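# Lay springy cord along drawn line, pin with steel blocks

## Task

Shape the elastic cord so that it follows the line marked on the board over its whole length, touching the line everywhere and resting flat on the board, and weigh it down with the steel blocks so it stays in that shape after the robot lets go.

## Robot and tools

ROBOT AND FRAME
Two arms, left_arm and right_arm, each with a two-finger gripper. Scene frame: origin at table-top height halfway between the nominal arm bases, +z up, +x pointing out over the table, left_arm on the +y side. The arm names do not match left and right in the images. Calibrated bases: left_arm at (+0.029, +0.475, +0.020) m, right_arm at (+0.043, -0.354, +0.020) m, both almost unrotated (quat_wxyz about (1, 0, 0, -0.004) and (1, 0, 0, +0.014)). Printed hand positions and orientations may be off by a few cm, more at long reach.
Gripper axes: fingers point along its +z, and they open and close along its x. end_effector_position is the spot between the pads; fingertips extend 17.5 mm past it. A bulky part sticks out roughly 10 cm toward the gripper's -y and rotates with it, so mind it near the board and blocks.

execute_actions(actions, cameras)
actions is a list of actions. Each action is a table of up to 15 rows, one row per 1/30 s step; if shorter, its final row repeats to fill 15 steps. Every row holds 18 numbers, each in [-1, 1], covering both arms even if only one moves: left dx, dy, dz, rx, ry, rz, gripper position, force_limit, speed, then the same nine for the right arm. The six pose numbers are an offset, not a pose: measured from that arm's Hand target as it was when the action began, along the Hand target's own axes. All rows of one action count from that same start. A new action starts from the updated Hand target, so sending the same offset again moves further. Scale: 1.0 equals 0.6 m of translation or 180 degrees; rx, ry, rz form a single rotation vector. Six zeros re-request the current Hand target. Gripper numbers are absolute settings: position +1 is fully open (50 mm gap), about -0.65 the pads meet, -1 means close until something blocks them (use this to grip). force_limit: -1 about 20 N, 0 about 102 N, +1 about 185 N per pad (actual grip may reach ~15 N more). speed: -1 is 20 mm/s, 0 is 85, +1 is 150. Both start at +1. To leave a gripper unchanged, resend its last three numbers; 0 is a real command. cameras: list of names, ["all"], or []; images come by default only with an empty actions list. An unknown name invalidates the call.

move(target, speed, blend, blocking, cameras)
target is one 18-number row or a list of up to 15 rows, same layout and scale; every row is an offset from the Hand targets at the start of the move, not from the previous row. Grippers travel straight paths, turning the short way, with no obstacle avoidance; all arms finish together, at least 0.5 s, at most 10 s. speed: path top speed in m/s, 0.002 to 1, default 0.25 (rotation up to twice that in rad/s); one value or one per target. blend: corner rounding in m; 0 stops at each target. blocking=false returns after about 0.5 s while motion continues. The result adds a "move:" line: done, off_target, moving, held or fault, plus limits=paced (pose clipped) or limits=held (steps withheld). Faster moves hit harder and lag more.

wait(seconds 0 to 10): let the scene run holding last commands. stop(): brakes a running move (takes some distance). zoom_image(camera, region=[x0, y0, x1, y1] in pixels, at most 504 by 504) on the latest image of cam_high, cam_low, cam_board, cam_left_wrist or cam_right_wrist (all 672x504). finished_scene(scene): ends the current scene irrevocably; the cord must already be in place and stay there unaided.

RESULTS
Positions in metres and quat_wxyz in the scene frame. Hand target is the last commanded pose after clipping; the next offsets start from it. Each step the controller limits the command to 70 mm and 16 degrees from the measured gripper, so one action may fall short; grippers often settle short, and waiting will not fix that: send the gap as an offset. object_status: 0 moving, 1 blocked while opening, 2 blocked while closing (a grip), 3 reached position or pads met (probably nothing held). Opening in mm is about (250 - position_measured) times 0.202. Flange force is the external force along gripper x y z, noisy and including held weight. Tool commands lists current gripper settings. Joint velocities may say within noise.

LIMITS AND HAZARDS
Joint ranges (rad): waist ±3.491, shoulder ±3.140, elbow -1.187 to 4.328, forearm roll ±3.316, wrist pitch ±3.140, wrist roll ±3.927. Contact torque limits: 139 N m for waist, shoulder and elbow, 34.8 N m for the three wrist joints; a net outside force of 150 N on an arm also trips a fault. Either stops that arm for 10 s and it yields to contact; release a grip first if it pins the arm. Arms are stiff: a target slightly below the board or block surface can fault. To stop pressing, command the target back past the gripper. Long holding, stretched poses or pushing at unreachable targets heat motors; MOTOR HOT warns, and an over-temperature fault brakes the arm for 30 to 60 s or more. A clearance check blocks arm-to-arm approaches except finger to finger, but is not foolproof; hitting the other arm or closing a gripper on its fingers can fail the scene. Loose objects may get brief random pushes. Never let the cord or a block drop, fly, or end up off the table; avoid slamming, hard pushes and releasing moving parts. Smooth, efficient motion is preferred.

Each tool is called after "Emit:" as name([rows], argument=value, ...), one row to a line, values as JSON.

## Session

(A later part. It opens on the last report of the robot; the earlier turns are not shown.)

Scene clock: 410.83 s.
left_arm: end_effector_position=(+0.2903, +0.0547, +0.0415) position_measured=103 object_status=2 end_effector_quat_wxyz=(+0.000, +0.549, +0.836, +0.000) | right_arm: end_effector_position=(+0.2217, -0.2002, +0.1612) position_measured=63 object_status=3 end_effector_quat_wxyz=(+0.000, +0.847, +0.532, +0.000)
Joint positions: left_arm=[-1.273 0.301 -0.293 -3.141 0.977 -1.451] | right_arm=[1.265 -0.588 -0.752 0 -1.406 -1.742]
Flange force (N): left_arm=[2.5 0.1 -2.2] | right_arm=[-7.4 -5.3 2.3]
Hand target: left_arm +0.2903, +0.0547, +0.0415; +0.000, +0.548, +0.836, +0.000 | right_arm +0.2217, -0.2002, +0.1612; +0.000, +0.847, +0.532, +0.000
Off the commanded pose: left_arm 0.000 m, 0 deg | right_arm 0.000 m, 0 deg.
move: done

Now pull back 2.5 mm along L's own hand -y, release, retreat.

Emit:
move([
  [0,-0.0042,0,0,0,0,-1,-0.9,-0.8,0,0,0,0,0,0,0.6,-0.9,-0.8],
  [0,-0.0042,0,0,0,0,0.6,-0.9,-0.8,0,0,0,0,0,0,0.6,-0.9,-0.8],
  [0,-0.0042,-0.15,0,0,0,0.6,-0.9,-0.8,0,0,0,0,0,0,0.6,-0.9,-0.8],
  [0.22,-0.0042,-0.25,0,0,0,0.6,-0.9,-0.8,0,0,0,0,0,0,0.6,-0.9,-0.8],
], speed=[0.03,0.05,0.2,0.25], cameras=["all"])

Emit:
zoom_image(camera="cam_board", region=[170, 150, 330, 260])

Emit:
zoom_image(camera="cam_board", region=[320, 150, 480, 260])

Scene clock: 417.47 s.
left_arm: end_effector_position=(+0.2355, +0.1747, +0.1915) position_measured=63 object_status=3 end_effector_quat_wxyz=(+0.000, +0.548, +0.836, +0.000) | right_arm: end_effector_position=(+0.2217, -0.2002, +0.1612) position_measured=63 object_status=3 end_effector_quat_wxyz=(+0.000, +0.847, +0.532, +0.000)
Joint positions: left_arm=[-1.326 -0.189 -0.428 -3.141 1.332 -1.398] | right_arm=[1.265 -0.588 -0.752 0 -1.406 -1.742]
Flange force (N): left_arm=[3.6 0.1 0.1] | right_arm=[-7.1 -5.2 2.5]
Hand target: left_arm +0.2354, +0.1748, +0.1915; +0.000, +0.548, +0.836, +0.000 | right_arm +0.2217, -0.2002, +0.1612; +0.000, +0.847, +0.532, +0.000
Off the commanded pose: left_arm 0.000 m, 0 deg | right_arm 0.000 m, 0 deg.
move: done

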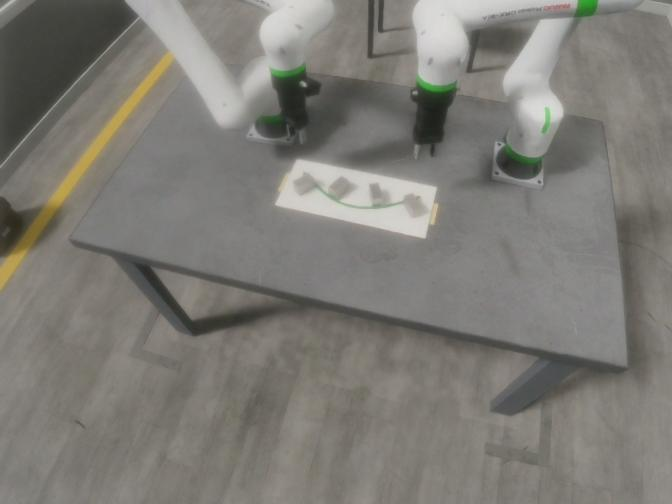

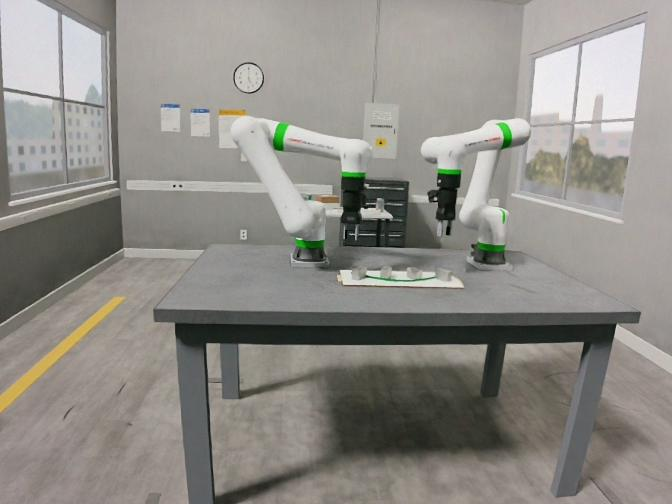

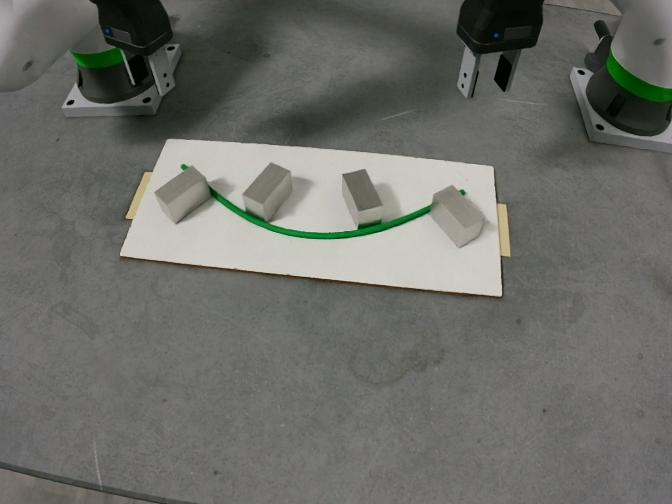

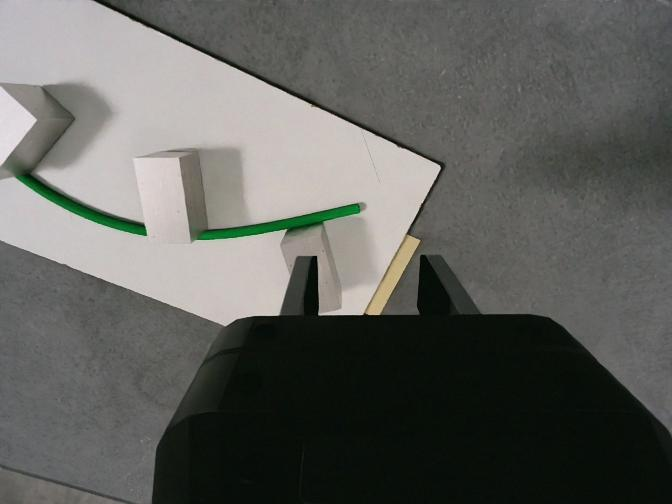

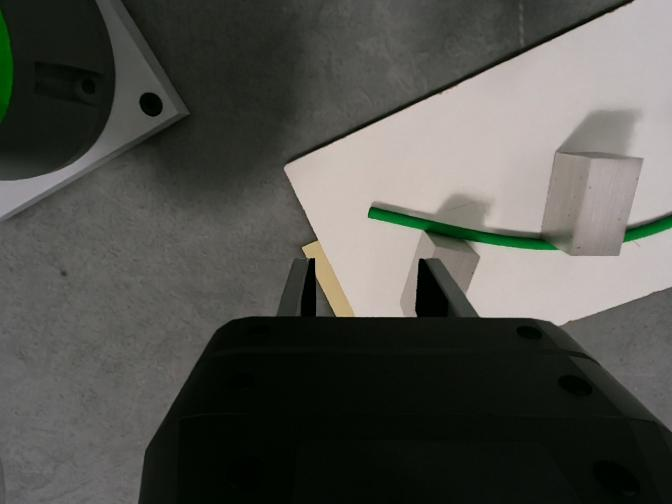

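Scaled by 3.150.

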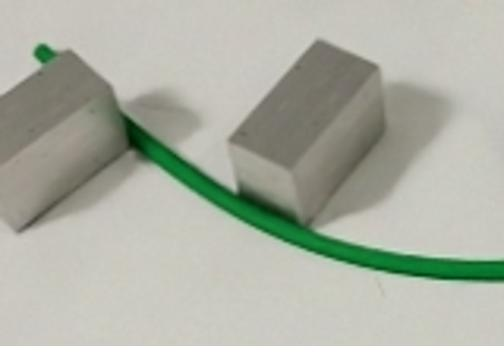

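Scaled by 3.150.

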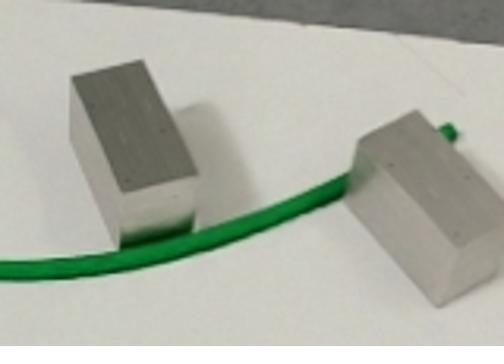

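Emit:
finished_scene(scene=1)

The scene is finished: the task was done.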